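# Pull out nearest yellow rod and quarter-turn it flat

## Task

Using the yellow rod closest to the right arm: draw it outward until it stops, rotate it by 90 degrees so its figures end up lying flat, and finish with neither gripper (nor any camera cable) in contact with the rod.

## Robot and tools

Robot: two arms, left_arm and right_arm, each with six revolute joints, a parallel two-finger gripper and a wrist camera (cam_left_wrist, cam_right_wrist, both 672x504 fisheye). The right arm sits nearest the target rod, so it will likely do the work.

Frames. Scene frame: origin at table height midway between the nominal bases, +z up, +x out over the table, left_arm toward +y (not the image side). Calibrated bases: left_arm at (-0.028, +0.289, +0.027) m, right_arm at (-0.040, -0.349, +0.007) m, both nearly unrotated with +z up. Each arm's end_effector_position (metres) and end_effector_quat_wxyz are given in that arm's own base frame; they can be a few centimetres off, worse at long reach. end_effector_position is the point between the pads, roughly 1 cm short of the fingertips. Fingers point along the gripper's +z and open along its y.

Row layout. Every moving command uses rows of 14 plain numbers, one row covering both arms: left_arm's 7 then right_arm's 7. Within an arm the order is: wrist pitch, shoulder, wrist yaw, wrist roll, elbow, waist, opening. Always follow this order. The six joint numbers are offsets (not poses), in [-1, 1], scaled so 1.0 = 2.224 rad for waist, shoulder and elbow and 8.485 rad for wrist pitch, yaw and roll. They count from the Joint targets shown in the latest result. Opening is absolute: +1 fully open (pad gap 0.094 m), -1 closed. Send 0 offsets to leave an arm's joints at their targets; to keep a gripper as it is, repeat its current opening, since 0 means half open.

Joint ranges (rad): waist -2.618 to 3.054, shoulder 0.000 to 3.142, elbow 0.000 to 3.142, wrist pitch -1.571 to 1.571, wrist yaw -1.571 to 1.571, wrist roll -2.094 to 2.094. True ends may differ by up to 0.059 rad. Asking for more than 0.059 rad beyond a stated end gets the action (both arms) refused; if the first action fails, the whole call is refused. A joint pushed past its real end stops there and the result may say "joint sent to its limit".

execute_actions(actions, cameras): actions is a list of actions; each action is a list of up to 15 rows, one row per 1/30 s control step, the last row held to fill 15 steps. Every row's offsets count from the targets at the start of that action, so repeating an offset in the next action moves further. cameras picks images: omitted/null/["all"] for all, [] for none. Empty actions just reports state.

move(target, speed, blend, opening_speed, blocking, cameras): target is one 14-number row or a list of up to 15 rows; all offsets in a list count from the same starting Joint targets, not chained. Joints move together so grippers follow curves, with no obstacle avoidance. speed is in rad/s for the joint with furthest to go (0.01 to 12.57, default 0.5), one value or one per target. blend (rad) rounds corners in a list. opening_speed (0.2 or more, scale units per second) ramps the fingers; use it low to close gently. blocking=false returns early while the move continues. The result adds a move: line such as done, off_target, moving, held or fault, possibly limits=held. done/off_target say nothing about contact.

wait(seconds 0 to 10) lets time pass holding commands. stop brakes a running move. zoom_image(camera, region [x0,y0,x1,y1] pixels, max 504x504) magnifies the latest image. read_manual gives licence texts only. finished_scene(scene) ends the current scene, passing its number; irreversible.

Result lines: Joint positions and Joint velocities per arm in the joint order above, then pad gap (m); Joint targets (basis for next offsets); Joint torques (same order, include gravity, offset and noisy; entries 2, 5, 6 wrap at ±28 N m); grip_measured (opening on the command scale, may read a bit wide when empty); Tool commands; step readings after execute_actions; "joint command not followed" when the clearance check altered targets; "within noise" velocities mean at rest.

Motion notes: large offsets take several actions; targets are kept within 0.339 rad (big joints) or 2.2 rad (wrist) of measured angles, and targets implying a gripper jump over 200 mm are scaled back. Small turns may not start. To end a push, command targets back past the measured positions.

Gripping: commanding below the touch reading by about 0.05 (more for small or round parts) gives full force, roughly 50 to 64 N per pad. To release, command well above grip_measured.

Avoid: collisions or pinching between the two arms (can fail the scene), fast impacts, hard pushes against the rod's end stop, dropping or releasing the rod while it moves, and knocking things over. Leave the gripper and camera cable clear of the rod at the end. Long stretched holds or pushes heat motors; MOTOR HOT warns at 75 °C, OVER-TEMPERATURE FAULT at 90 °C folds and disables that arm, and at 100 °C it goes limp.

Each tool is called after "Request:" in YAML: its name, and indented under it one key for each argument.

## Session

Request:
execute_actions:
  actions: []

Scene clock: 0.00 s.
left_arm: end_effector_position=(+0.4007, +0.0076, +0.1253) grip_measured=+1.000 end_effector_quat_wxyz=(+0.625, -0.028, +0.778, +0.057) | right_arm: end_effector_position=(+0.3999, -0.0295, +0.1148) grip_measured=+1.000 end_effector_quat_wxyz=(+0.608, +0.063, +0.791, -0.024)
Joint names: [wrist pitch, shoulder, wrist yaw, wrist roll, elbow, waist]
Joint positions: left_arm=[0.966 1.539 -0.191 0.014 0.356 -0.068 0.094] | right_arm=[0.914 1.54 0.071 0.059 0.363 -0.045 0.094]
Joint velocities: within noise
Joint torques (N m): no reading
Heat: left arm: 47 °C; right arm: 43 °C.
Joint targets: left_arm=[0.959 1.536 -0.192 0.014 0.359 -0.068] | right_arm=[0.904 1.537 0.071 0.060 0.366 -0.045]
Tool commands: left_gripper/opening=+1.0 right_gripper/opening=+1.0

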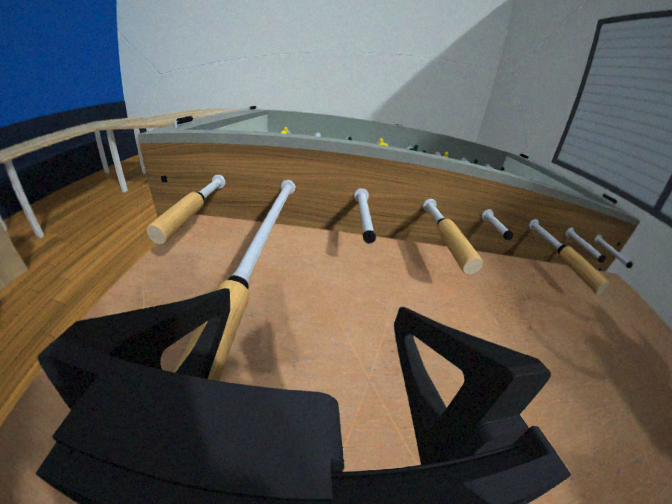

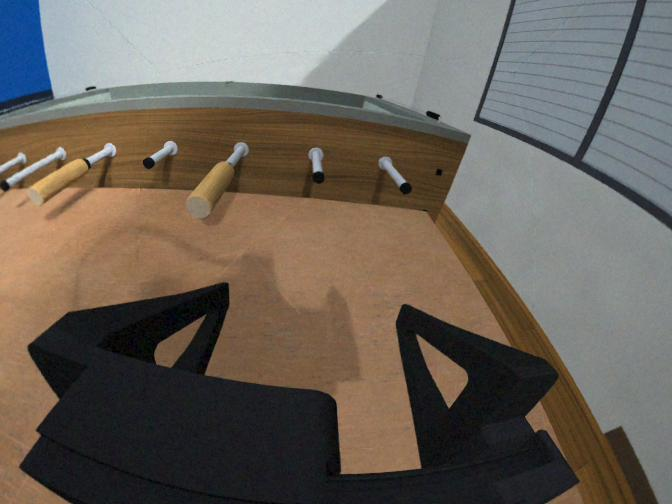

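Request:
move:
  target: [0,0,0,0,0,0,1,0.0612,0.3804,0.0288,-0.0996,0.2671,0.1484,1]
  speed: 0.8

Scene clock: 72.10 s.
left_arm: end_effector_position=(+0.4007, +0.0076, +0.1253) grip_measured=+1.000 end_effector_quat_wxyz=(+0.625, -0.028, +0.778, +0.057) | right_arm: end_effector_position=(+0.5393, +0.1000, +0.0765) grip_measured=+1.000 end_effector_quat_wxyz=(+0.653, -0.257, +0.655, -0.279)
Joint names: [wrist pitch, shoulder, wrist yaw, wrist roll, elbow, waist]
Joint positions: left_arm=[0.966 1.539 -0.191 0.014 0.356 -0.068 0.094] | right_arm=[1.415 2.354 0.311 -0.781 0.949 0.281 0.094]
Joint velocities: within noise
Joint torques (N m): left_arm=[1.86 -6.38 -0.04 0.01 5.34 -0.05] | right_arm=[1.77 -7.39 0.09 0.04 4.94 0.39]
Heat: left arm: 46 °C; right arm: 43 °C.
Joint targets: left_arm=[0.959 1.536 -0.192 0.014 0.359 -0.068] | right_arm=[1.423 2.384 0.315 -0.785 0.960 0.285]
move: done
camera_calibration:
cam_right_wrist: T_world_to_cam=[[-0.0743051, -0.572918, 0.816238, 0.0256422], [-0.415129, -0.72644, -0.547679, 0.371165], [0.906723, -0.379539, -0.183856, -0.319188], [0, 0, 0, 1]] pos_world=[0.445402, 0.163176, 0.123665]

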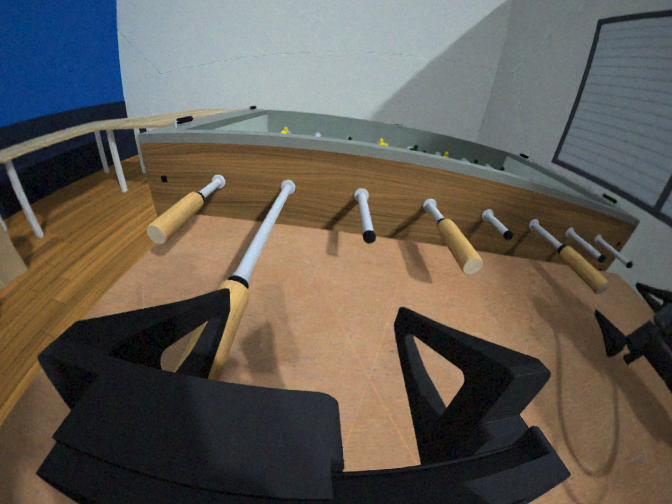

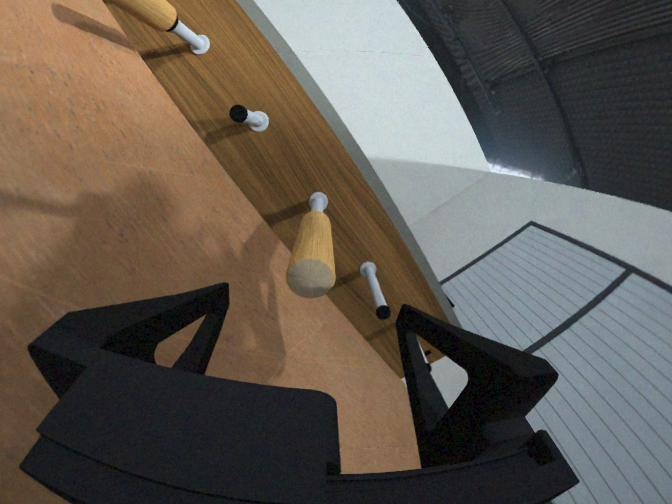

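Request:
move:
  target: [0,0,0,0,0,0,1,-0.0223,0.0643,-0.0082,0,0.1497,-0.0249,1]
  speed: 0.4

Request:
zoom_image:
  camera: "cam_right_wrist"
  region: [200, 100, 500, 400]

Scene clock: 83.60 s.
left_arm: end_effector_position=(+0.4007, +0.0076, +0.1253) grip_measured=+1.000 end_effector_quat_wxyz=(+0.625, -0.028, +0.778, +0.057) | right_arm: end_effector_position=(+0.6072, +0.1002, +0.0814) grip_measured=+1.000 end_effector_quat_wxyz=(+0.667, -0.252, +0.642, -0.283)
Joint names: [wrist pitch, shoulder, wrist yaw, wrist roll, elbow, waist]
Joint positions: left_arm=[0.966 1.539 -0.191 0.014 0.356 -0.068 0.094] | right_arm=[1.269 2.494 0.264 -0.788 1.276 0.238 0.094]
Joint velocities: within noise
Joint torques (N m): left_arm=[1.84 -6.37 -0.04 0.01 5.37 -0.05] | right_arm=[1.4 -8.83 -0.18 0.01 6.32 -0.68]
Heat: left arm: 46 °C; right arm: 45 °C.
Joint targets: left_arm=[0.959 1.536 -0.192 0.014 0.359 -0.068] | right_arm=[1.234 2.526 0.246 -0.785 1.293 0.230]
move: off_target (right_arm); right_arm: the wrist pitch is farthest, 0.036 rad from its target
camera_calibration:
cam_right_wrist: T_world_to_cam=[[-0.105508, -0.575444, 0.811007, 0.0463473], [-0.390633, -0.726015, -0.565958, 0.388618], [0.91448, -0.376519, -0.148187, -0.387612], [0, 0, 0, 1]] pos_world=[0.511161, 0.16287, 0.124915]

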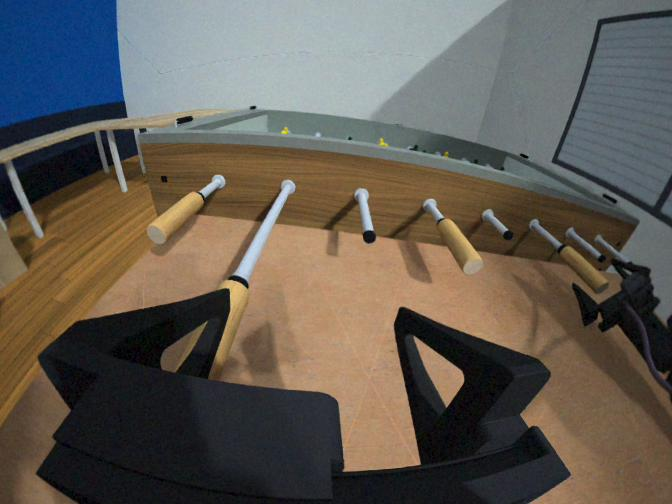

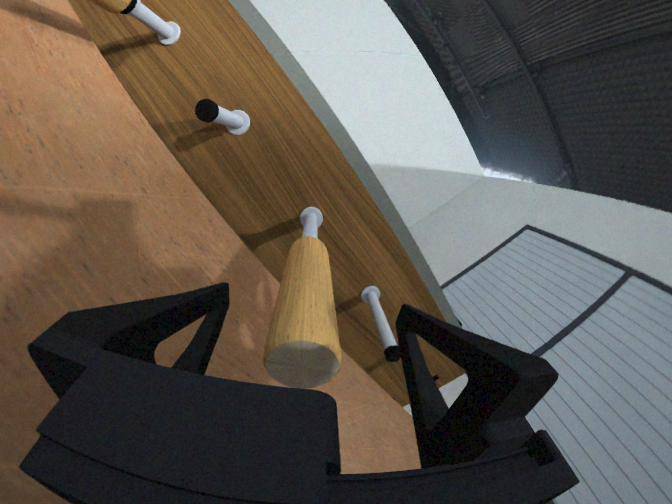

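Scaled by 1.680 from the camera's 672x504 image, which has a finer 960x720 frame.

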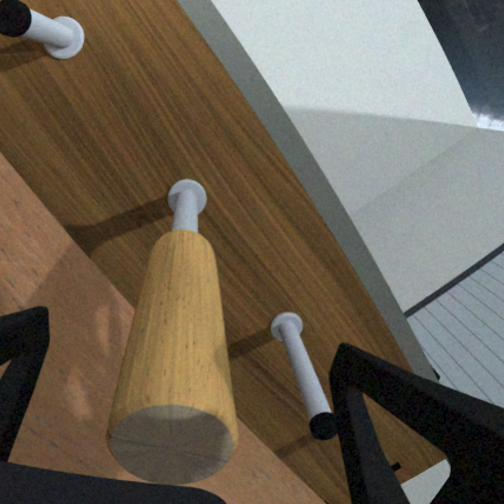

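Request:
move:
  target: [0,0,0,0,0,0,1,-0.0065,0,0,0,0,0,1]
  cameras: []

Request:
move:
  target: [0,0,0,0,0,0,1,0,0,0,0,0,0,-0.6]
  opening_speed: 0.6

Scene clock: 98.90 s.
left_arm: end_effector_position=(+0.4007, +0.0076, +0.1253) grip_measured=+1.000 end_effector_quat_wxyz=(+0.625, -0.028, +0.778, +0.057) | right_arm: end_effector_position=(+0.6090, +0.1007, +0.0802) grip_measured=+1.000 end_effector_quat_wxyz=(+0.664, -0.254, +0.644, -0.282)
Joint names: [wrist pitch, shoulder, wrist yaw, wrist roll, elbow, waist]
Joint positions: left_arm=[0.966 1.539 -0.191 0.014 0.356 -0.068 0.094] | right_arm=[1.251 2.494 0.263 -0.789 1.284 0.238 0.094]
Joint velocities: within noise
Joint torques (N m): left_arm=[1.85 -6.37 -0.04 0.01 5.31 -0.05] | right_arm=[1.08 -8.87 -0.16 0.04 5.71 -0.66]
Heat: left arm: 45 °C; right arm: 45 °C.
Joint targets: left_arm=[0.959 1.536 -0.192 0.014 0.359 -0.068] | right_arm=[1.179 2.526 0.246 -0.785 1.293 0.230]
move: off_target (right_arm); right_arm: the wrist pitch is farthest, 0.072 rad from its target
No camera images: "cameras" was empty.

Scene clock: 101.77 s.
left_arm: end_effector_position=(+0.4007, +0.0076, +0.1253) grip_measured=+1.000 end_effector_quat_wxyz=(+0.625, -0.028, +0.778, +0.057) | right_arm: end_effector_position=(+0.6095, +0.1000, +0.0685) grip_measured=-0.305 end_effector_quat_wxyz=(+0.649, -0.265, +0.655, -0.281)
Joint names: [wrist pitch, shoulder, wrist yaw, wrist roll, elbow, waist]
Joint positions: left_arm=[0.966 1.539 -0.191 0.014 0.356 -0.068 0.094] | right_arm=[1.213 2.499 0.258 -0.793 1.286 0.235 0.033]
Joint velocities: within noise
Joint torques (N m): left_arm=[1.85 -6.32 -0.04 0.01 5.33 -0.05] | right_arm=[1.43 -9.25 -0.1 0.09 5.6 -0.44]
Heat: left arm: 45 °C; right arm: 45 °C.
Joint targets: left_arm=[0.959 1.536 -0.192 0.014 0.359 -0.068] | right_arm=[1.179 2.526 0.246 -0.785 1.293 0.230]
move: done
camera_calibration:
cam_right_wrist: T_world_to_cam=[[-0.0624464, -0.561266, 0.825276, 0.0283285], [-0.416218, -0.736908, -0.532662, 0.396615], [0.907118, -0.376757, -0.187592, -0.384567], [0, 0, 0, 1]] pos_world=[0.515695, 0.16328, 0.115741]

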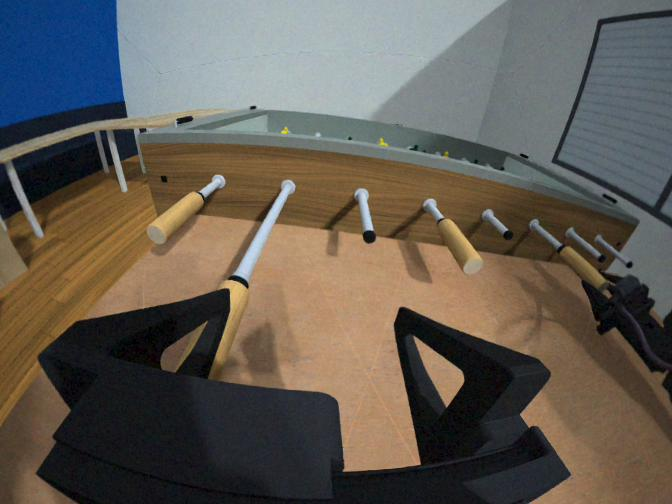

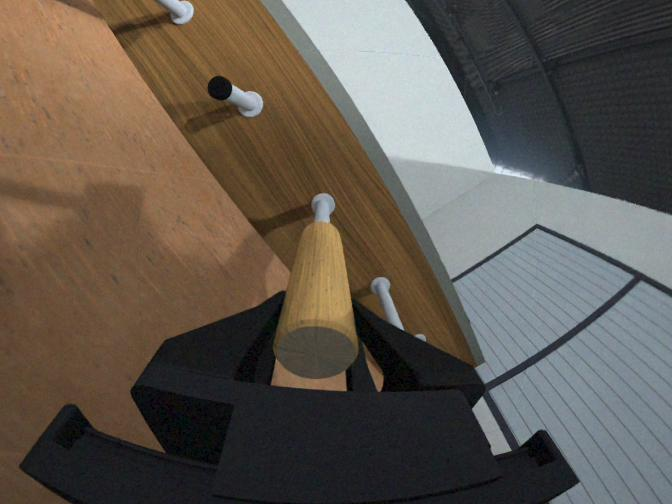

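Request:
move:
  target: [0,0,0,0,0,0,1,0,0,0,0.1858,0,0,-0.6]
  speed: 0.9

Scene clock: 110.53 s.
left_arm: end_effector_position=(+0.4007, +0.0076, +0.1253) grip_measured=+1.000 end_effector_quat_wxyz=(+0.625, -0.028, +0.778, +0.057) | right_arm: end_effector_position=(+0.6096, +0.1053, +0.0692) grip_measured=-0.306 end_effector_quat_wxyz=(+0.655, +0.264, +0.655, +0.269)
Joint names: [wrist pitch, shoulder, wrist yaw, wrist roll, elbow, waist]
Joint positions: left_arm=[0.966 1.539 -0.191 0.014 0.356 -0.068 0.094] | right_arm=[1.215 2.499 0.229 0.772 1.286 0.235 0.033]
Joint velocities: within noise
Joint torques (N m): left_arm=[1.85 -6.37 -0.04 0 5.34 -0.08] | right_arm=[1.4 -9.26 0.22 0.2 5.6 -0.44]
Heat: left arm: 45 °C; right arm: 45 °C.
Joint targets: left_arm=[0.959 1.536 -0.192 0.014 0.359 -0.068] | right_arm=[1.179 2.526 0.246 0.791 1.293 0.230]
move: off_target (right_arm); right_arm: the wrist pitch is farthest, 0.036 rad from its target
camera_calibration:
cam_right_wrist: T_world_to_cam=[[-0.0428422, -0.828121, -0.558909, 0.142692], [-0.39983, 0.526883, -0.750021, 0.272771], [0.915588, 0.191336, -0.35368, -0.435958], [0, 0, 0, 1]] pos_world=[0.514332, 0.057862, 0.130146]

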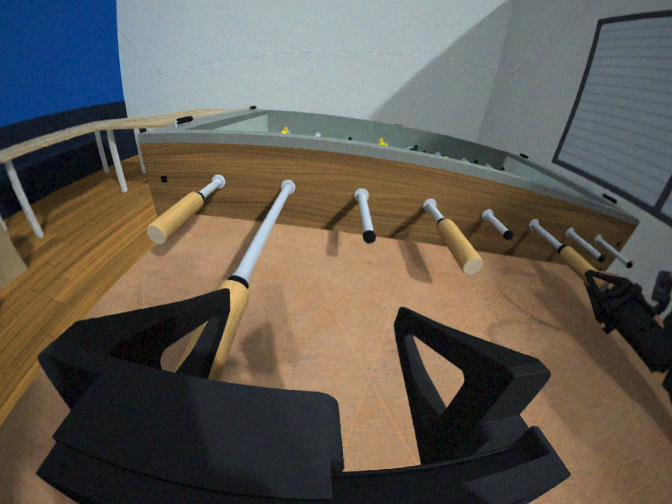

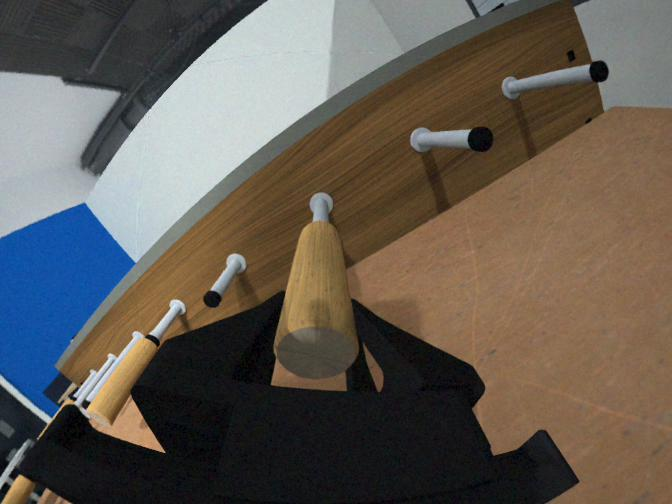

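Request:
move:
  target:
    - [0,0,0,0,0,0,1,0,0,0,0,0,0,0.6]
    - [0,0,0,0,0,0,1,0,0,0,-0.0932,0,0,0.6]
    - [0,0,0,0,0,0,1,0,0,0,-0.0932,0,0,-0.6]
  speed: 0.9
  opening_speed: 0.8

Scene clock: 158.47 s.
left_arm: end_effector_position=(+0.4007, +0.0076, +0.1253) grip_measured=+1.000 end_effector_quat_wxyz=(+0.625, -0.028, +0.778, +0.057) | right_arm: end_effector_position=(+0.6095, +0.1013, +0.0639) grip_measured=-0.310 end_effector_quat_wxyz=(+0.701, +0.006, +0.714, -0.006)
Joint names: [wrist pitch, shoulder, wrist yaw, wrist roll, elbow, waist]
Joint positions: left_arm=[0.966 1.539 -0.191 0.014 0.356 -0.068 0.094] | right_arm=[1.194 2.499 0.251 0.005 1.286 0.235 0.032]
Joint velocities: within noise
Joint torques (N m): left_arm=[1.84 -6.34 -0.05 0.02 5.33 -0.03] | right_arm=[1.59 -9.28 -0.02 -0.05 5.6 -0.44]
Heat: left arm: 45 °C; right arm: 45 °C.
Joint targets: left_arm=[0.959 1.536 -0.192 0.014 0.359 -0.068] | right_arm=[1.179 2.526 0.246 0.001 1.293 0.230]
move: done
camera_calibration:
cam_right_wrist: T_world_to_cam=[[-0.061942, -0.981981, 0.178538, 0.116546], [-0.417619, -0.136969, -0.898239, 0.358507], [0.906508, -0.1302, -0.40161, -0.39587], [0, 0, 0, 1]] pos_world=[0.515798, 0.112009, 0.142232]

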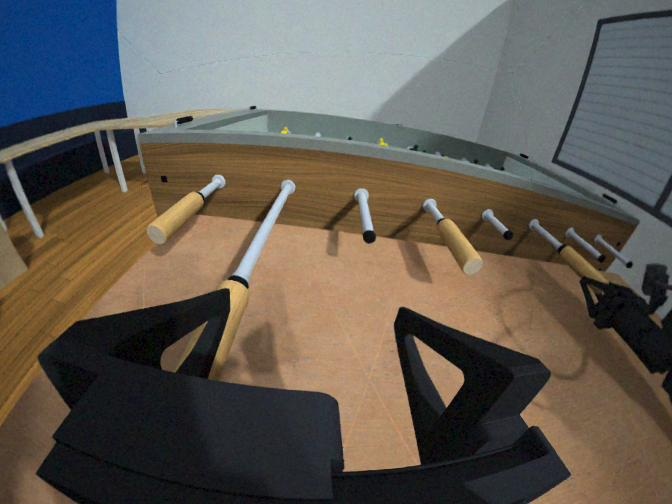

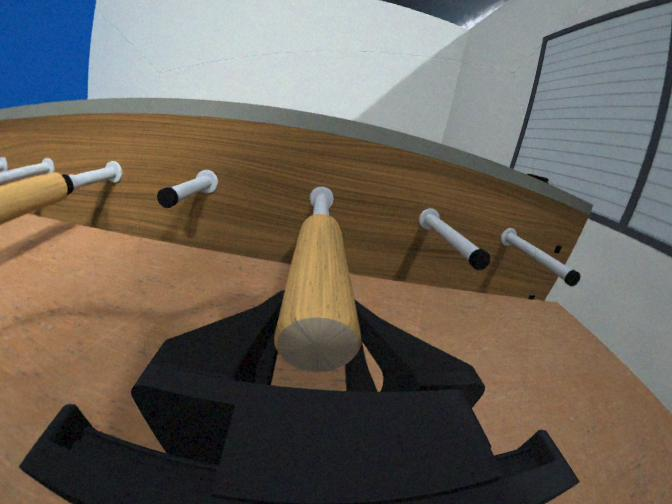

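Request:
move:
  target:
    - [0,0,0,0,0,0,1,-0.0453,-0.1524,0.0005,0.0092,-0.1129,0.0144,-0.6]
    - [0,0,0,0,0,0,1,-0.1267,-0.2995,-0.0025,0.0227,-0.1335,0.0299,-0.6]
  speed: 0.4
  blend: 0.05

Scene clock: 169.87 s.
left_arm: end_effector_position=(+0.4007, +0.0076, +0.1253) grip_measured=+1.000 end_effector_quat_wxyz=(+0.625, -0.028, +0.778, +0.057) | right_arm: end_effector_position=(+0.4789, +0.0993, +0.0591) grip_measured=-0.314 end_effector_quat_wxyz=(+0.420, -0.002, +0.907, -0.013)
Joint names: [wrist pitch, shoulder, wrist yaw, wrist roll, elbow, waist]
Joint positions: left_arm=[0.966 1.539 -0.191 0.014 0.356 -0.068 0.094] | right_arm=[0.142 1.886 0.242 0.177 1.016 0.29 0.032]
Joint velocities: within noise
Joint torques (N m): left_arm=[1.84 -6.32 -0.05 0.01 5.39 -0.06] | right_arm=[1.13 -10.35 -0.04 0.19 4.77 0.62]
Heat: left arm: 45 °C; right arm: 46 °C.
Joint targets: left_arm=[0.959 1.536 -0.192 0.014 0.359 -0.068] | right_arm=[0.104 1.860 0.225 0.193 0.996 0.296]
move: off_target (right_arm); right_arm: the wrist pitch is farthest, 0.038 rad from its target
camera_calibration:
cam_right_wrist: T_world_to_cam=[[0.0701451, -0.978755, 0.192663, 0.0429536], [-0.890785, -0.148388, -0.429515, 0.499373], [0.448979, -0.141493, -0.882269, -0.0310132], [0, 0, 0, 1]] pos_world=[0.455745, 0.111754, 0.178851]

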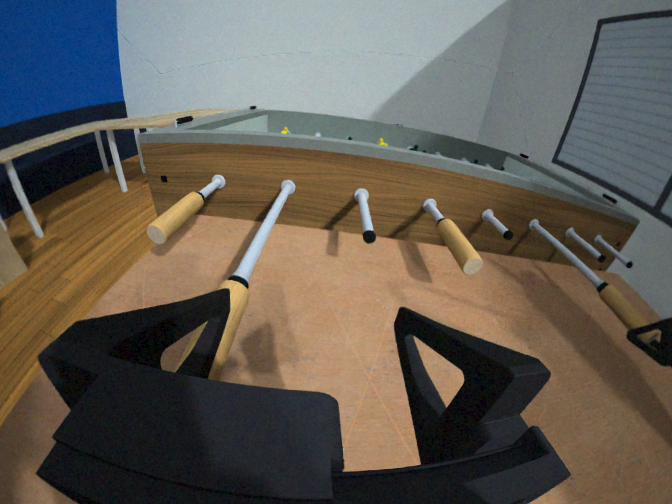

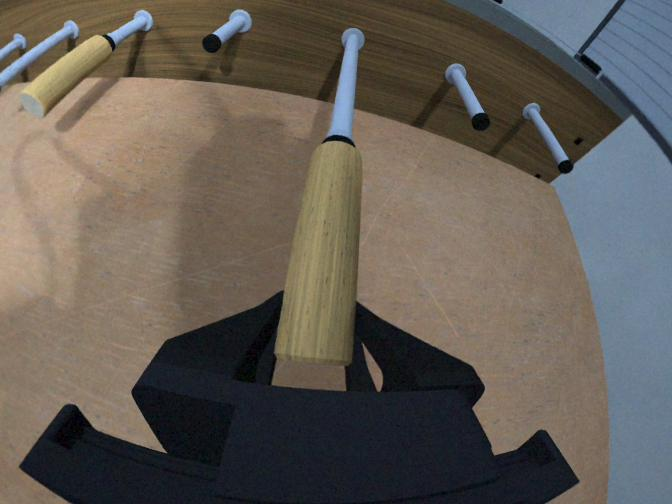

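Request:
move:
  target: [0,0,0,0,0,0,1,-0.0417,-0.0976,-0.002,0.009,-0.0247,0.0193,-0.6]
  speed: 0.3

Scene clock: 187.40 s.
left_arm: end_effector_position=(+0.4007, +0.0076, +0.1253) grip_measured=+1.000 end_effector_quat_wxyz=(+0.625, -0.028, +0.778, +0.057) | right_arm: end_effector_position=(+0.4671, +0.1037, +0.0713) grip_measured=-0.315 end_effector_quat_wxyz=(+0.410, +0.009, +0.912, +0.006)
Joint names: [wrist pitch, shoulder, wrist yaw, wrist roll, elbow, waist]
Joint positions: left_arm=[0.966 1.539 -0.191 0.014 0.356 -0.068 0.094] | right_arm=[0.067 1.823 0.216 0.222 1.009 0.296 0.032]
Joint velocities: within noise
Joint torques (N m): left_arm=[1.85 -6.35 -0.04 0.02 5.34 -0.03] | right_arm=[-1.36 -22.78 0.06 0.53 1.5 3.86]
Heat: left arm: 44 °C; right arm: 45 °C.
Joint targets: left_arm=[0.959 1.536 -0.192 0.014 0.359 -0.068] | right_arm=[-0.250 1.643 0.207 0.269 0.941 0.339]
move: off_target (right_arm); right_arm: the wrist pitch is farthest, 0.317 rad from its target
camera_calibration:
cam_right_wrist: T_world_to_cam=[[0.0702613, -0.986624, 0.14709, 0.0497187], [-0.900807, -0.126096, -0.415507, 0.496151], [0.428497, -0.103306, -0.897618, -0.0076288], [0, 0, 0, 1]] pos_world=[0.446712, 0.110828, 0.191993]

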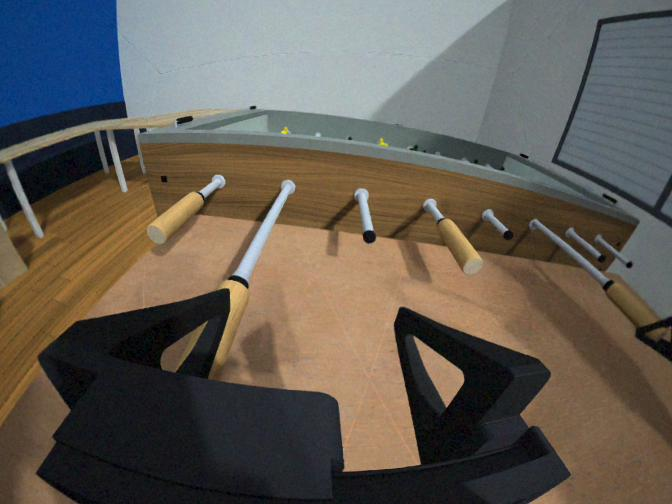

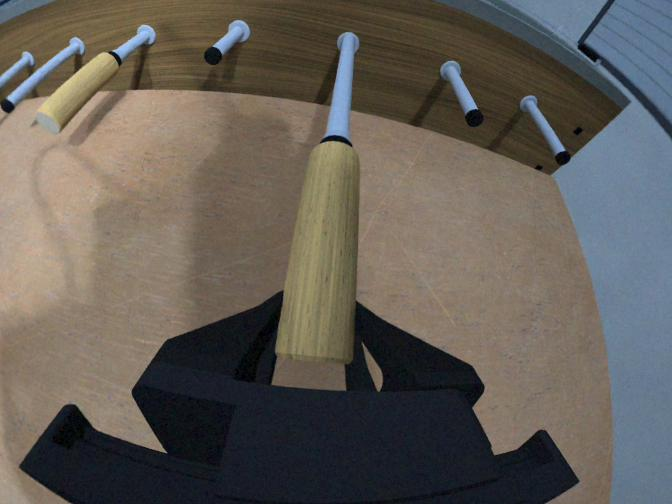

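Request:
move:
  target:
    - [0,0,0,0,0,0,1,0.0374,0.0809,0.001,-0.0055,0.0306,-0.0193,-0.6]
    - [0,0,0,0,0,0,1,0.0374,0.0809,0.001,-0.0055,0.0306,-0.0193,1]
    - [0,0,0,0,0,0,1,0.0374,-0.05,0.001,-0.0055,0.0306,-0.0193,1]
  opening_speed: 1

Scene clock: 205.50 s.
left_arm: end_effector_position=(+0.4007, +0.0076, +0.1253) grip_measured=+1.000 end_effector_quat_wxyz=(+0.625, -0.028, +0.778, +0.057) | right_arm: end_effector_position=(+0.4633, +0.1007, +0.2009) grip_measured=+0.998 end_effector_quat_wxyz=(+0.529, +0.026, +0.847, +0.046)
Joint names: [wrist pitch, shoulder, wrist yaw, wrist roll, elbow, waist]
Joint positions: left_arm=[0.966 1.539 -0.191 0.014 0.356 -0.068 0.094] | right_arm=[0.07 1.541 0.211 0.22 1.009 0.291 0.094]
Joint velocities: within noise
Joint torques (N m): left_arm=[1.84 -6.35 -0.04 0.02 5.34 -0.03] | right_arm=[1.6 -6.89 0.16 0.04 7.17 0.55]
Heat: left arm: 44 °C; right arm: 49 °C.
Joint targets: left_arm=[0.959 1.536 -0.192 0.014 0.359 -0.068] | right_arm=[0.067 1.532 0.216 0.223 1.009 0.296]
move: done
camera_calibration:
cam_right_wrist: T_world_to_cam=[[0.0387569, -0.996218, 0.0777637, 0.0574254], [-0.754908, -0.0801784, -0.650911, 0.52125], [0.654684, -0.0334772, -0.755161, -0.0303374], [0, 0, 0, 1]] pos_world=[0.411132, 0.0979856, 0.311912]

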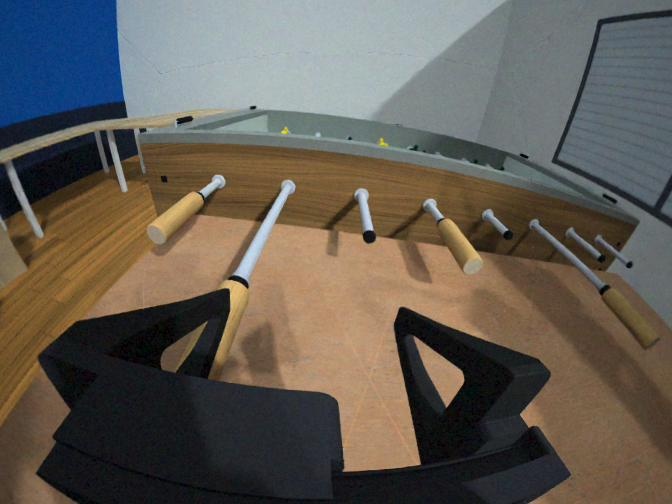

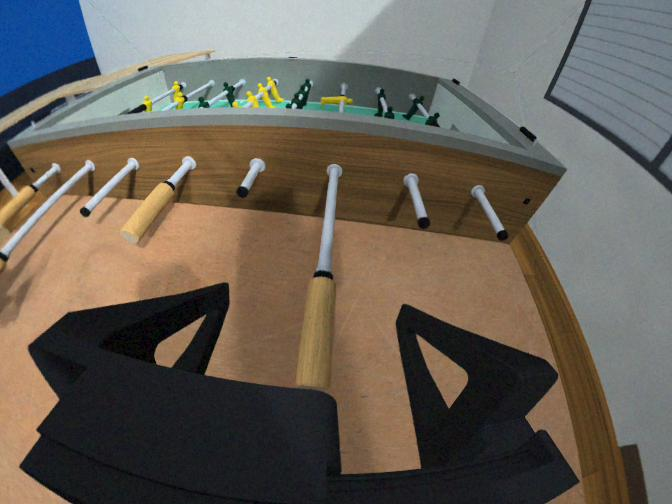

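Men lie flat; the rod is yellow.

Request:
finished_scene:
  scene: 1

The scene is finished: the task was done.


## Next scene

The same job, from a new start.

Request:
execute_actions:
  actions: []

Scene clock: 0.00 s.
left_arm: end_effector_position=(+0.3899, -0.0004, +0.1147) grip_measured=+1.000 end_effector_quat_wxyz=(+0.609, -0.026, +0.793, +0.006) | right_arm: end_effector_position=(+0.3960, -0.0474, +0.1154) grip_measured=+1.000 end_effector_quat_wxyz=(+0.595, +0.094, +0.794, -0.086)
Joint names: [wrist pitch, shoulder, wrist yaw, wrist roll, elbow, waist]
Joint positions: left_arm=[0.911 1.495 -0.08 -0.043 0.322 -0.04 0.094] | right_arm=[0.848 1.518 0.234 0.044 0.38 -0.018 0.094]
Joint velocities: within noise
Joint torques (N m): no reading
Heat: left arm: 42 °C; right arm: 41 °C.
Joint targets: left_arm=[0.899 1.493 -0.081 -0.042 0.324 -0.040] | right_arm=[0.837 1.515 0.234 0.045 0.383 -0.018]
Tool commands: left_gripper/opening=+1.0 right_gripper/opening=+1.0
camera_calibration:
cam_left_wrist: T_world_to_cam=[[0.0222135, -0.980285, 0.196335, -0.0420869], [-0.593611, -0.170951, -0.786385, 0.357186], [0.804446, -0.0990782, -0.585705, -0.125405], [0, 0, 0, 1]] pos_world=[0.313846, 0.00737939, 0.215698]
cam_right_wrist: T_world_to_cam=[[-0.244005, -0.947103, 0.208463, 0.0183839], [-0.655393, 0.00260904, -0.755284, 0.379511], [0.714788, -0.320918, -0.621361, -0.108823], [0, 0, 0, 1]] pos_world=[0.331, -0.0185021, 0.215188]

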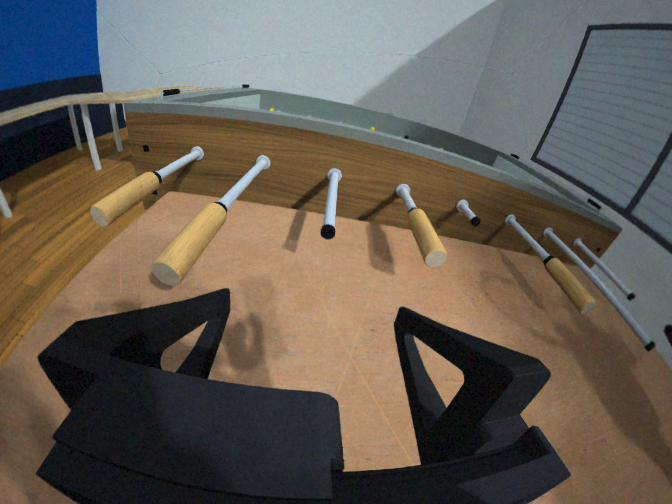

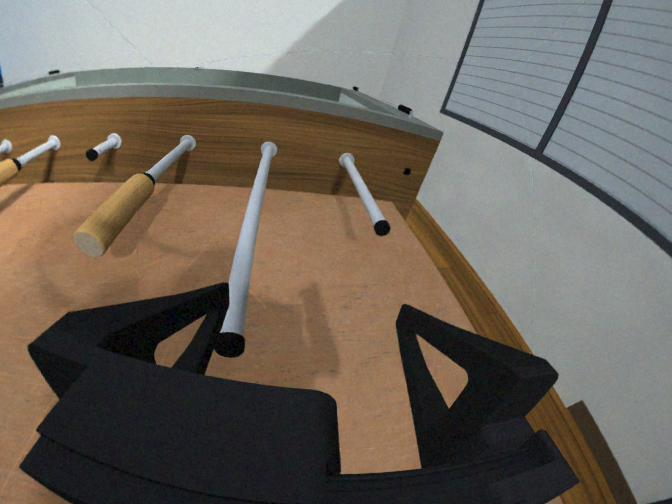

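Request:
move:
  target:
    - [0,0,0,0,0,0,1,0,-0.0967,0,0,0,0,1]
    - [0,0,0,0,0,0,1,-0.0114,-0.0742,0.0306,-0.0745,0.0526,0.2172,1]
    - [0,0,0,0,0,0,1,-0.0114,0.2181,0.0306,-0.0745,0.192,0.2172,1]
  speed: 0.8
  blend: 0.05

Scene clock: 59.10 s.
left_arm: end_effector_position=(+0.3899, -0.0004, +0.1147) grip_measured=+1.000 end_effector_quat_wxyz=(+0.609, -0.026, +0.793, +0.006) | right_arm: end_effector_position=(+0.4623, +0.1361, +0.0513) grip_measured=+1.000 end_effector_quat_wxyz=(+0.495, -0.303, +0.778, -0.240)
Joint names: [wrist pitch, shoulder, wrist yaw, wrist roll, elbow, waist]
Joint positions: left_arm=[0.911 1.495 -0.08 -0.043 0.322 -0.04 0.094] | right_arm=[0.739 1.989 0.492 -0.59 0.786 0.46 0.094]
Joint velocities: within noise
Joint torques (N m): left_arm=[1.89 -5.74 -0.02 0.02 5.34 -0.08] | right_arm=[1.64 -7.15 0.2 0.04 6.72 0.5]
Heat: left arm: 42 °C; right arm: 41 °C.
Joint targets: left_arm=[0.899 1.493 -0.081 -0.042 0.324 -0.040] | right_arm=[0.740 2.000 0.494 -0.587 0.810 0.465]
move: done
camera_calibration:
cam_left_wrist: T_world_to_cam=[[0.0222135, -0.980285, 0.196335, -0.0420869], [-0.593611, -0.170951, -0.786385, 0.357186], [0.804446, -0.0990782, -0.585705, -0.125405], [0, 0, 0, 1]] pos_world=[0.313846, 0.00737939, 0.215698]
cam_right_wrist: T_world_to_cam=[[0.242031, -0.559906, 0.792418, -0.0856383], [-0.626977, -0.713538, -0.312671, 0.435732], [0.740486, -0.421152, -0.523747, -0.140371], [0, 0, 0, 1]] pos_world=[0.397865, 0.203845, 0.130583]

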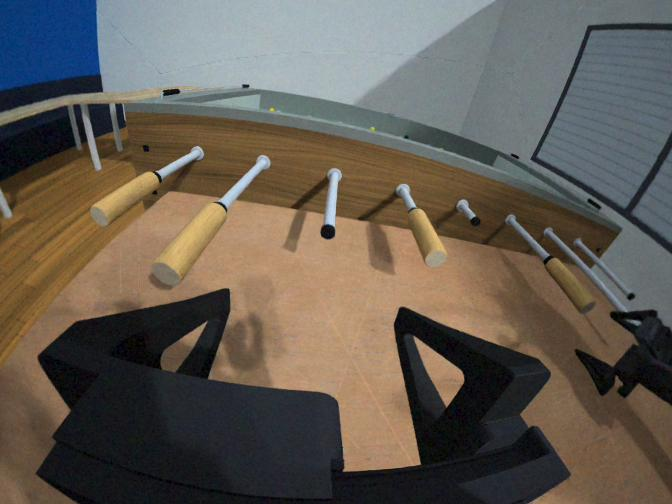

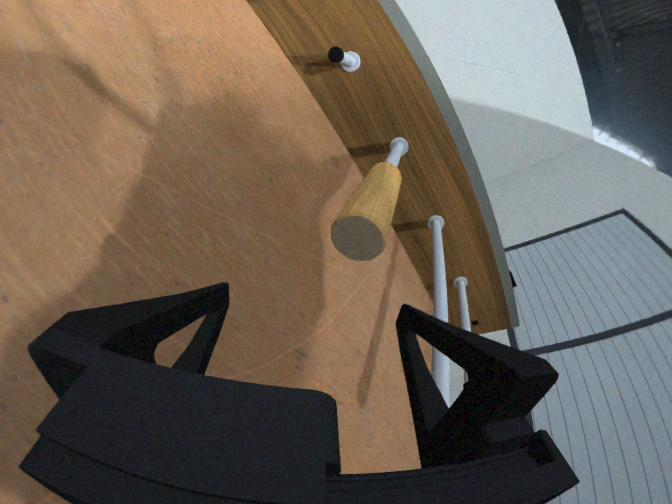

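Request:
move:
  target: [0,0,0,0,0,0,1,0.0733,0.1862,-0.0022,-0.0233,0.1066,-0.0292,1]
  speed: 0.45

Scene clock: 75.63 s.
left_arm: end_effector_position=(+0.3899, -0.0004, +0.1147) grip_measured=+1.000 end_effector_quat_wxyz=(+0.609, -0.026, +0.793, +0.006) | right_arm: end_effector_position=(+0.5387, +0.1457, +0.0772) grip_measured=+1.000 end_effector_quat_wxyz=(+0.647, -0.242, +0.661, -0.293)
Joint names: [wrist pitch, shoulder, wrist yaw, wrist roll, elbow, waist]
Joint positions: left_arm=[0.911 1.495 -0.08 -0.043 0.322 -0.04 0.094] | right_arm=[1.359 2.382 0.485 -0.781 1.033 0.412 0.094]
Joint velocities: within noise
Joint torques (N m): left_arm=[1.87 -5.82 -0.02 0.02 5.34 -0.06] | right_arm=[1.73 -7.75 -0.09 -0.08 5.3 -0.99]
Heat: left arm: 42 °C; right arm: 42 °C.
Joint targets: left_arm=[0.899 1.493 -0.081 -0.042 0.324 -0.040] | right_arm=[1.362 2.414 0.475 -0.785 1.047 0.400]
move: done
camera_calibration:
cam_left_wrist: T_world_to_cam=[[0.0222135, -0.980285, 0.196335, -0.0420869], [-0.593611, -0.170951, -0.786385, 0.357186], [0.804446, -0.0990782, -0.585705, -0.125405], [0, 0, 0, 1]] pos_world=[0.313846, 0.00737939, 0.215698]
cam_right_wrist: T_world_to_cam=[[-0.0991942, -0.571292, 0.81473, 0.0645222], [-0.446734, -0.706049, -0.549475, 0.418559], [0.889151, -0.418473, -0.18518, -0.285926], [0, 0, 0, 1]] pos_world=[0.447616, 0.212732, 0.124472]

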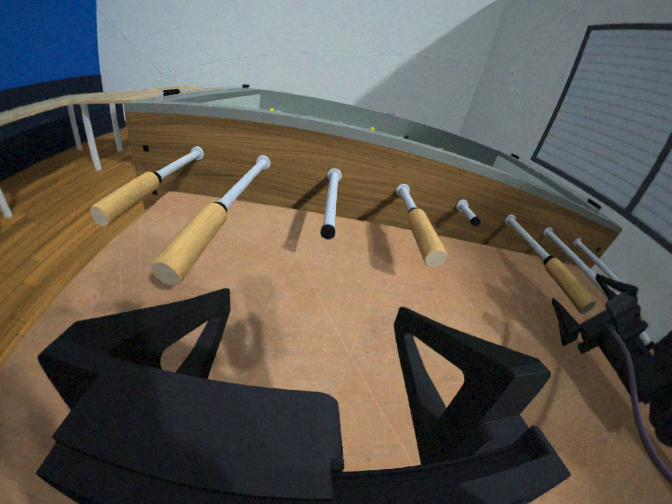

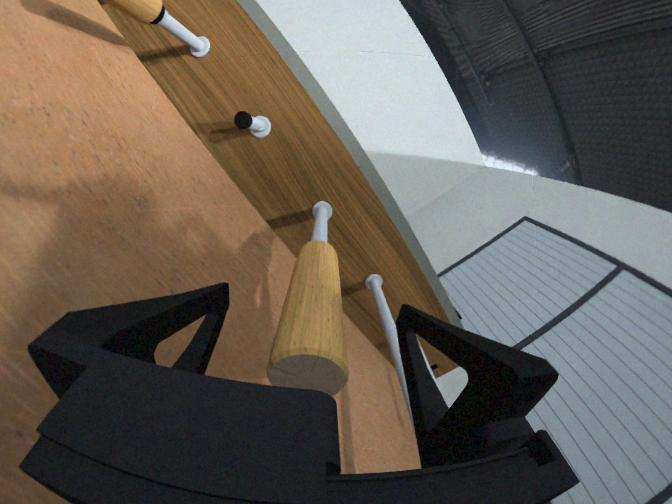

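Request:
move:
  target:
    - [0,0,0,0,0,0,1,-0.0045,0.0,0,0,0,-0.005,1]
    - [0,0,0,0,0,0,1,-0.0045,0.0,0,0,0,-0.005,-0.6]
    - [0,0,0,0,0,0,1,-0.0045,0.0,0,0.1860,0,-0.005,-0.6]
    - [0,0,0,0,0,0,1,-0.0045,0.0,0,0.1860,0,-0.005,0.6]
  speed: 1.0
  opening_speed: 1.0

Scene clock: 88.63 s.
left_arm: end_effector_position=(+0.3899, -0.0004, +0.1147) grip_measured=+1.000 end_effector_quat_wxyz=(+0.609, -0.026, +0.793, +0.006) | right_arm: end_effector_position=(+0.5404, +0.1413, +0.0678) grip_measured=+0.597 end_effector_quat_wxyz=(+0.658, +0.293, +0.650, +0.242)
Joint names: [wrist pitch, shoulder, wrist yaw, wrist roll, elbow, waist]
Joint positions: left_arm=[0.911 1.495 -0.08 -0.043 0.322 -0.04 0.094] | right_arm=[1.337 2.39 0.47 0.786 1.033 0.399 0.075]
Joint velocities: within noise
Joint torques (N m): left_arm=[1.88 -5.79 -0.03 0.03 5.3 -0.06] | right_arm=[1.59 -8.38 0.11 0.09 5.27 -0.85]
Heat: left arm: 42 °C; right arm: 42 °C.
Joint targets: left_arm=[0.899 1.493 -0.081 -0.042 0.324 -0.040] | right_arm=[1.324 2.414 0.475 0.793 1.047 0.389]
move: done
camera_calibration:
cam_left_wrist: T_world_to_cam=[[0.0222135, -0.980285, 0.196335, -0.0420869], [-0.593611, -0.170951, -0.786385, 0.357186], [0.804446, -0.0990782, -0.585705, -0.125405], [0, 0, 0, 1]] pos_world=[0.313846, 0.00737939, 0.215698]
cam_right_wrist: T_world_to_cam=[[-0.117412, -0.819479, -0.560953, 0.207955], [-0.373135, 0.559875, -0.739804, 0.205342], [0.920318, 0.122449, -0.371513, -0.371705], [0, 0, 0, 1]] pos_world=[0.443124, 0.100964, 0.130472]

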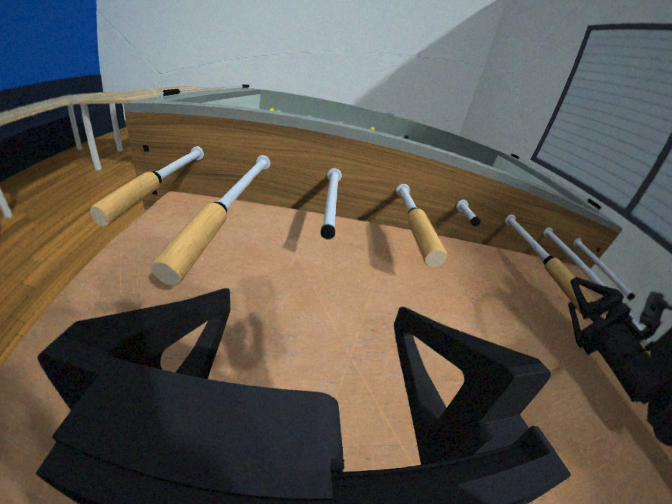

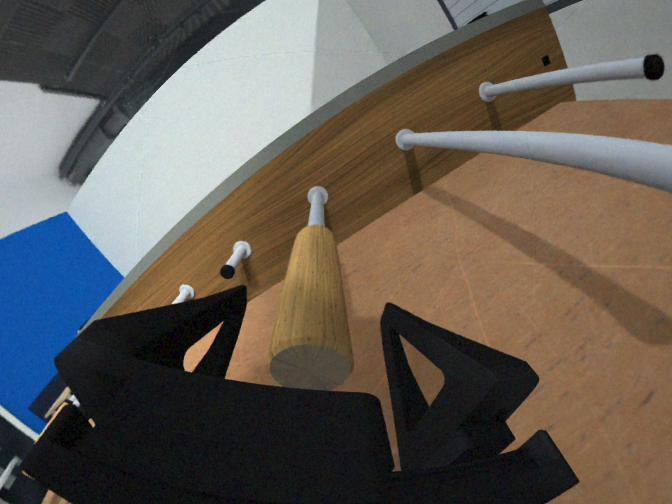

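Request:
move:
  target:
    - [0,0,0,0,0,0,1,0,0,0,-0.0935,0,0,0.6]
    - [0,0,0,0,0,0,1,0,0,0,-0.0935,0,0,-0.6]
    - [0,0,0,0,0,0,1,-0.0594,-0.1547,0.0034,-0.0733,-0.0787,0.0298,-0.6]
    - [0,0,0,0,0,0,1,-0.1301,-0.2761,-0.0008,-0.0519,-0.0764,0.0516,-0.6]
  speed: [0.9,0.9,0.4,0.35]
  opening_speed: 1.0
  blend: [0,0,0.04,0]

Scene clock: 113.30 s.
left_arm: end_effector_position=(+0.3899, -0.0004, +0.1147) grip_measured=+1.000 end_effector_quat_wxyz=(+0.609, -0.026, +0.793, +0.006) | right_arm: end_effector_position=(+0.4556, +0.1504, +0.0693) grip_measured=-0.307 end_effector_quat_wxyz=(+0.489, +0.034, +0.871, -0.010)
Joint names: [wrist pitch, shoulder, wrist yaw, wrist roll, elbow, waist]
Joint positions: left_arm=[0.911 1.495 -0.08 -0.043 0.322 -0.04 0.094] | right_arm=[0.351 1.869 0.456 0.322 0.9 0.481 0.033]
Joint velocities: within noise
Joint torques (N m): left_arm=[1.9 -5.76 -0.04 0.02 5.34 -0.06] | right_arm=[0.42 -13.64 0.34 0.33 4.1 2.09]
Heat: left arm: 42 °C; right arm: 42 °C.
Joint targets: left_arm=[0.899 1.493 -0.081 -0.042 0.324 -0.040] | right_arm=[0.220 1.800 0.469 0.353 0.877 0.504]
move: off_target (right_arm); right_arm: the wrist pitch is farthest, 0.130 rad from its target
camera_calibration:
cam_left_wrist: T_world_to_cam=[[0.0222135, -0.980285, 0.196335, -0.0420869], [-0.593611, -0.170951, -0.786385, 0.357186], [0.804446, -0.0990782, -0.585705, -0.125405], [0, 0, 0, 1]] pos_world=[0.313846, 0.00737939, 0.215698]
cam_right_wrist: T_world_to_cam=[[-0.0184218, -0.986562, 0.162348, 0.136178], [-0.81959, -0.0781003, -0.567602, 0.4571], [0.572654, -0.143515, -0.807138, -0.0655508], [0, 0, 0, 1]] pos_world=[0.414681, 0.16064, 0.184434]

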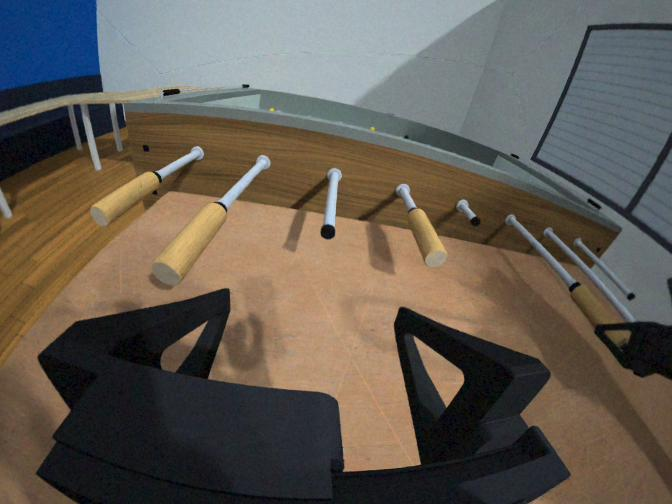

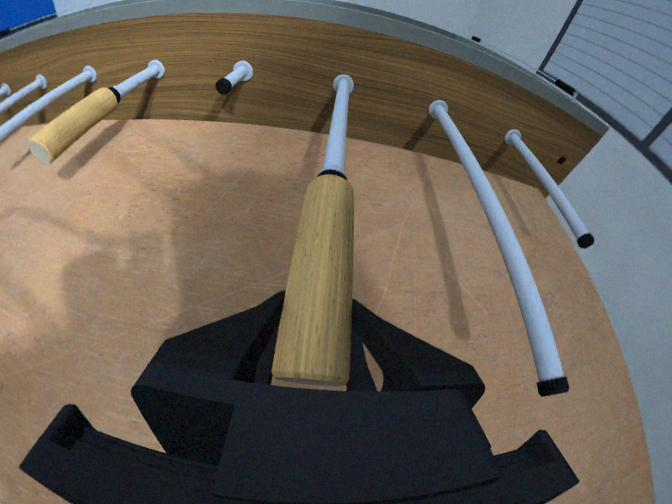

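Request:
move:
  target:
    - [0,0,0,0,0,0,1,0.0154,0.031,-0.0015,-0.0037,0.0103,-0.0103,-0.6]
    - [0,0,0,0,0,0,1,0.0154,0.031,-0.0015,-0.0037,0.0103,-0.0103,1]
    - [0,0,0,0,0,0,1,0.0154,-0.1,-0.0015,-0.0037,0.0103,-0.0103,1]
  opening_speed: 1.2

Scene clock: 121.27 s.
left_arm: end_effector_position=(+0.3899, -0.0004, +0.1147) grip_measured=+1.000 end_effector_quat_wxyz=(+0.609, -0.026, +0.793, +0.006) | right_arm: end_effector_position=(+0.4526, +0.1480, +0.1983) grip_measured=+0.998 end_effector_quat_wxyz=(+0.592, +0.068, +0.801, +0.053)
Joint names: [wrist pitch, shoulder, wrist yaw, wrist roll, elbow, waist]
Joint positions: left_arm=[0.911 1.495 -0.08 -0.043 0.322 -0.04 0.094] | right_arm=[0.355 1.587 0.45 0.322 0.9 0.478 0.094]
Joint velocities: within noise
Joint torques (N m): left_arm=[1.88 -5.78 -0.03 0.02 5.31 -0.05] | right_arm=[1.62 -7.19 0.19 0 6.86 0.32]
Heat: left arm: 42 °C; right arm: 42 °C.
Joint targets: left_arm=[0.899 1.493 -0.081 -0.042 0.324 -0.040] | right_arm=[0.351 1.578 0.456 0.322 0.900 0.481]
move: done
camera_calibration:
cam_left_wrist: T_world_to_cam=[[0.0222135, -0.980285, 0.196335, -0.0420869], [-0.593611, -0.170951, -0.786385, 0.357186], [0.804446, -0.0990782, -0.585705, -0.125405], [0, 0, 0, 1]] pos_world=[0.313846, 0.00737939, 0.215698]
cam_right_wrist: T_world_to_cam=[[-0.0400633, -0.998994, 0.0201634, 0.152748], [-0.650513, 0.01076, -0.759419, 0.476169], [0.758438, -0.0435414, -0.650289, -0.0900238], [0, 0, 0, 1]] pos_world=[0.384151, 0.143551, 0.29999]

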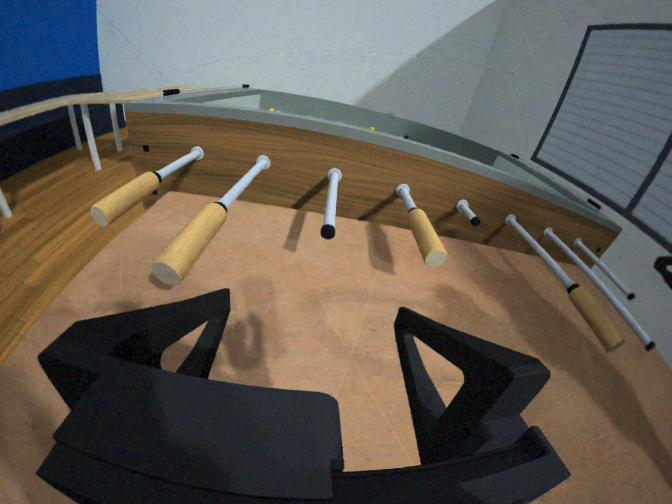

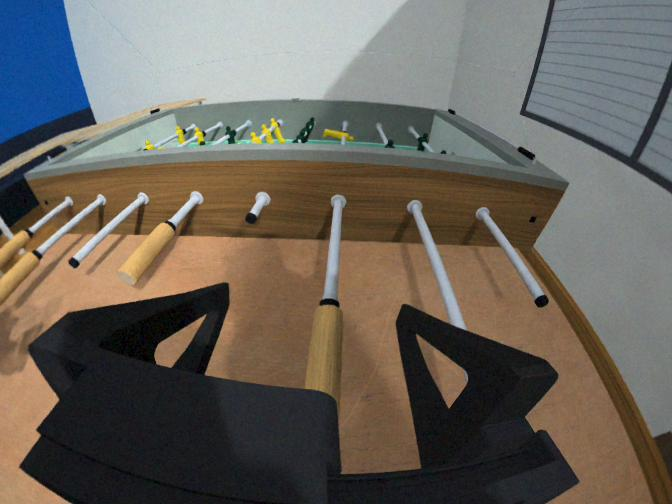

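Request:
finished_scene:
  scene: 2

The scene is finished: the task was done.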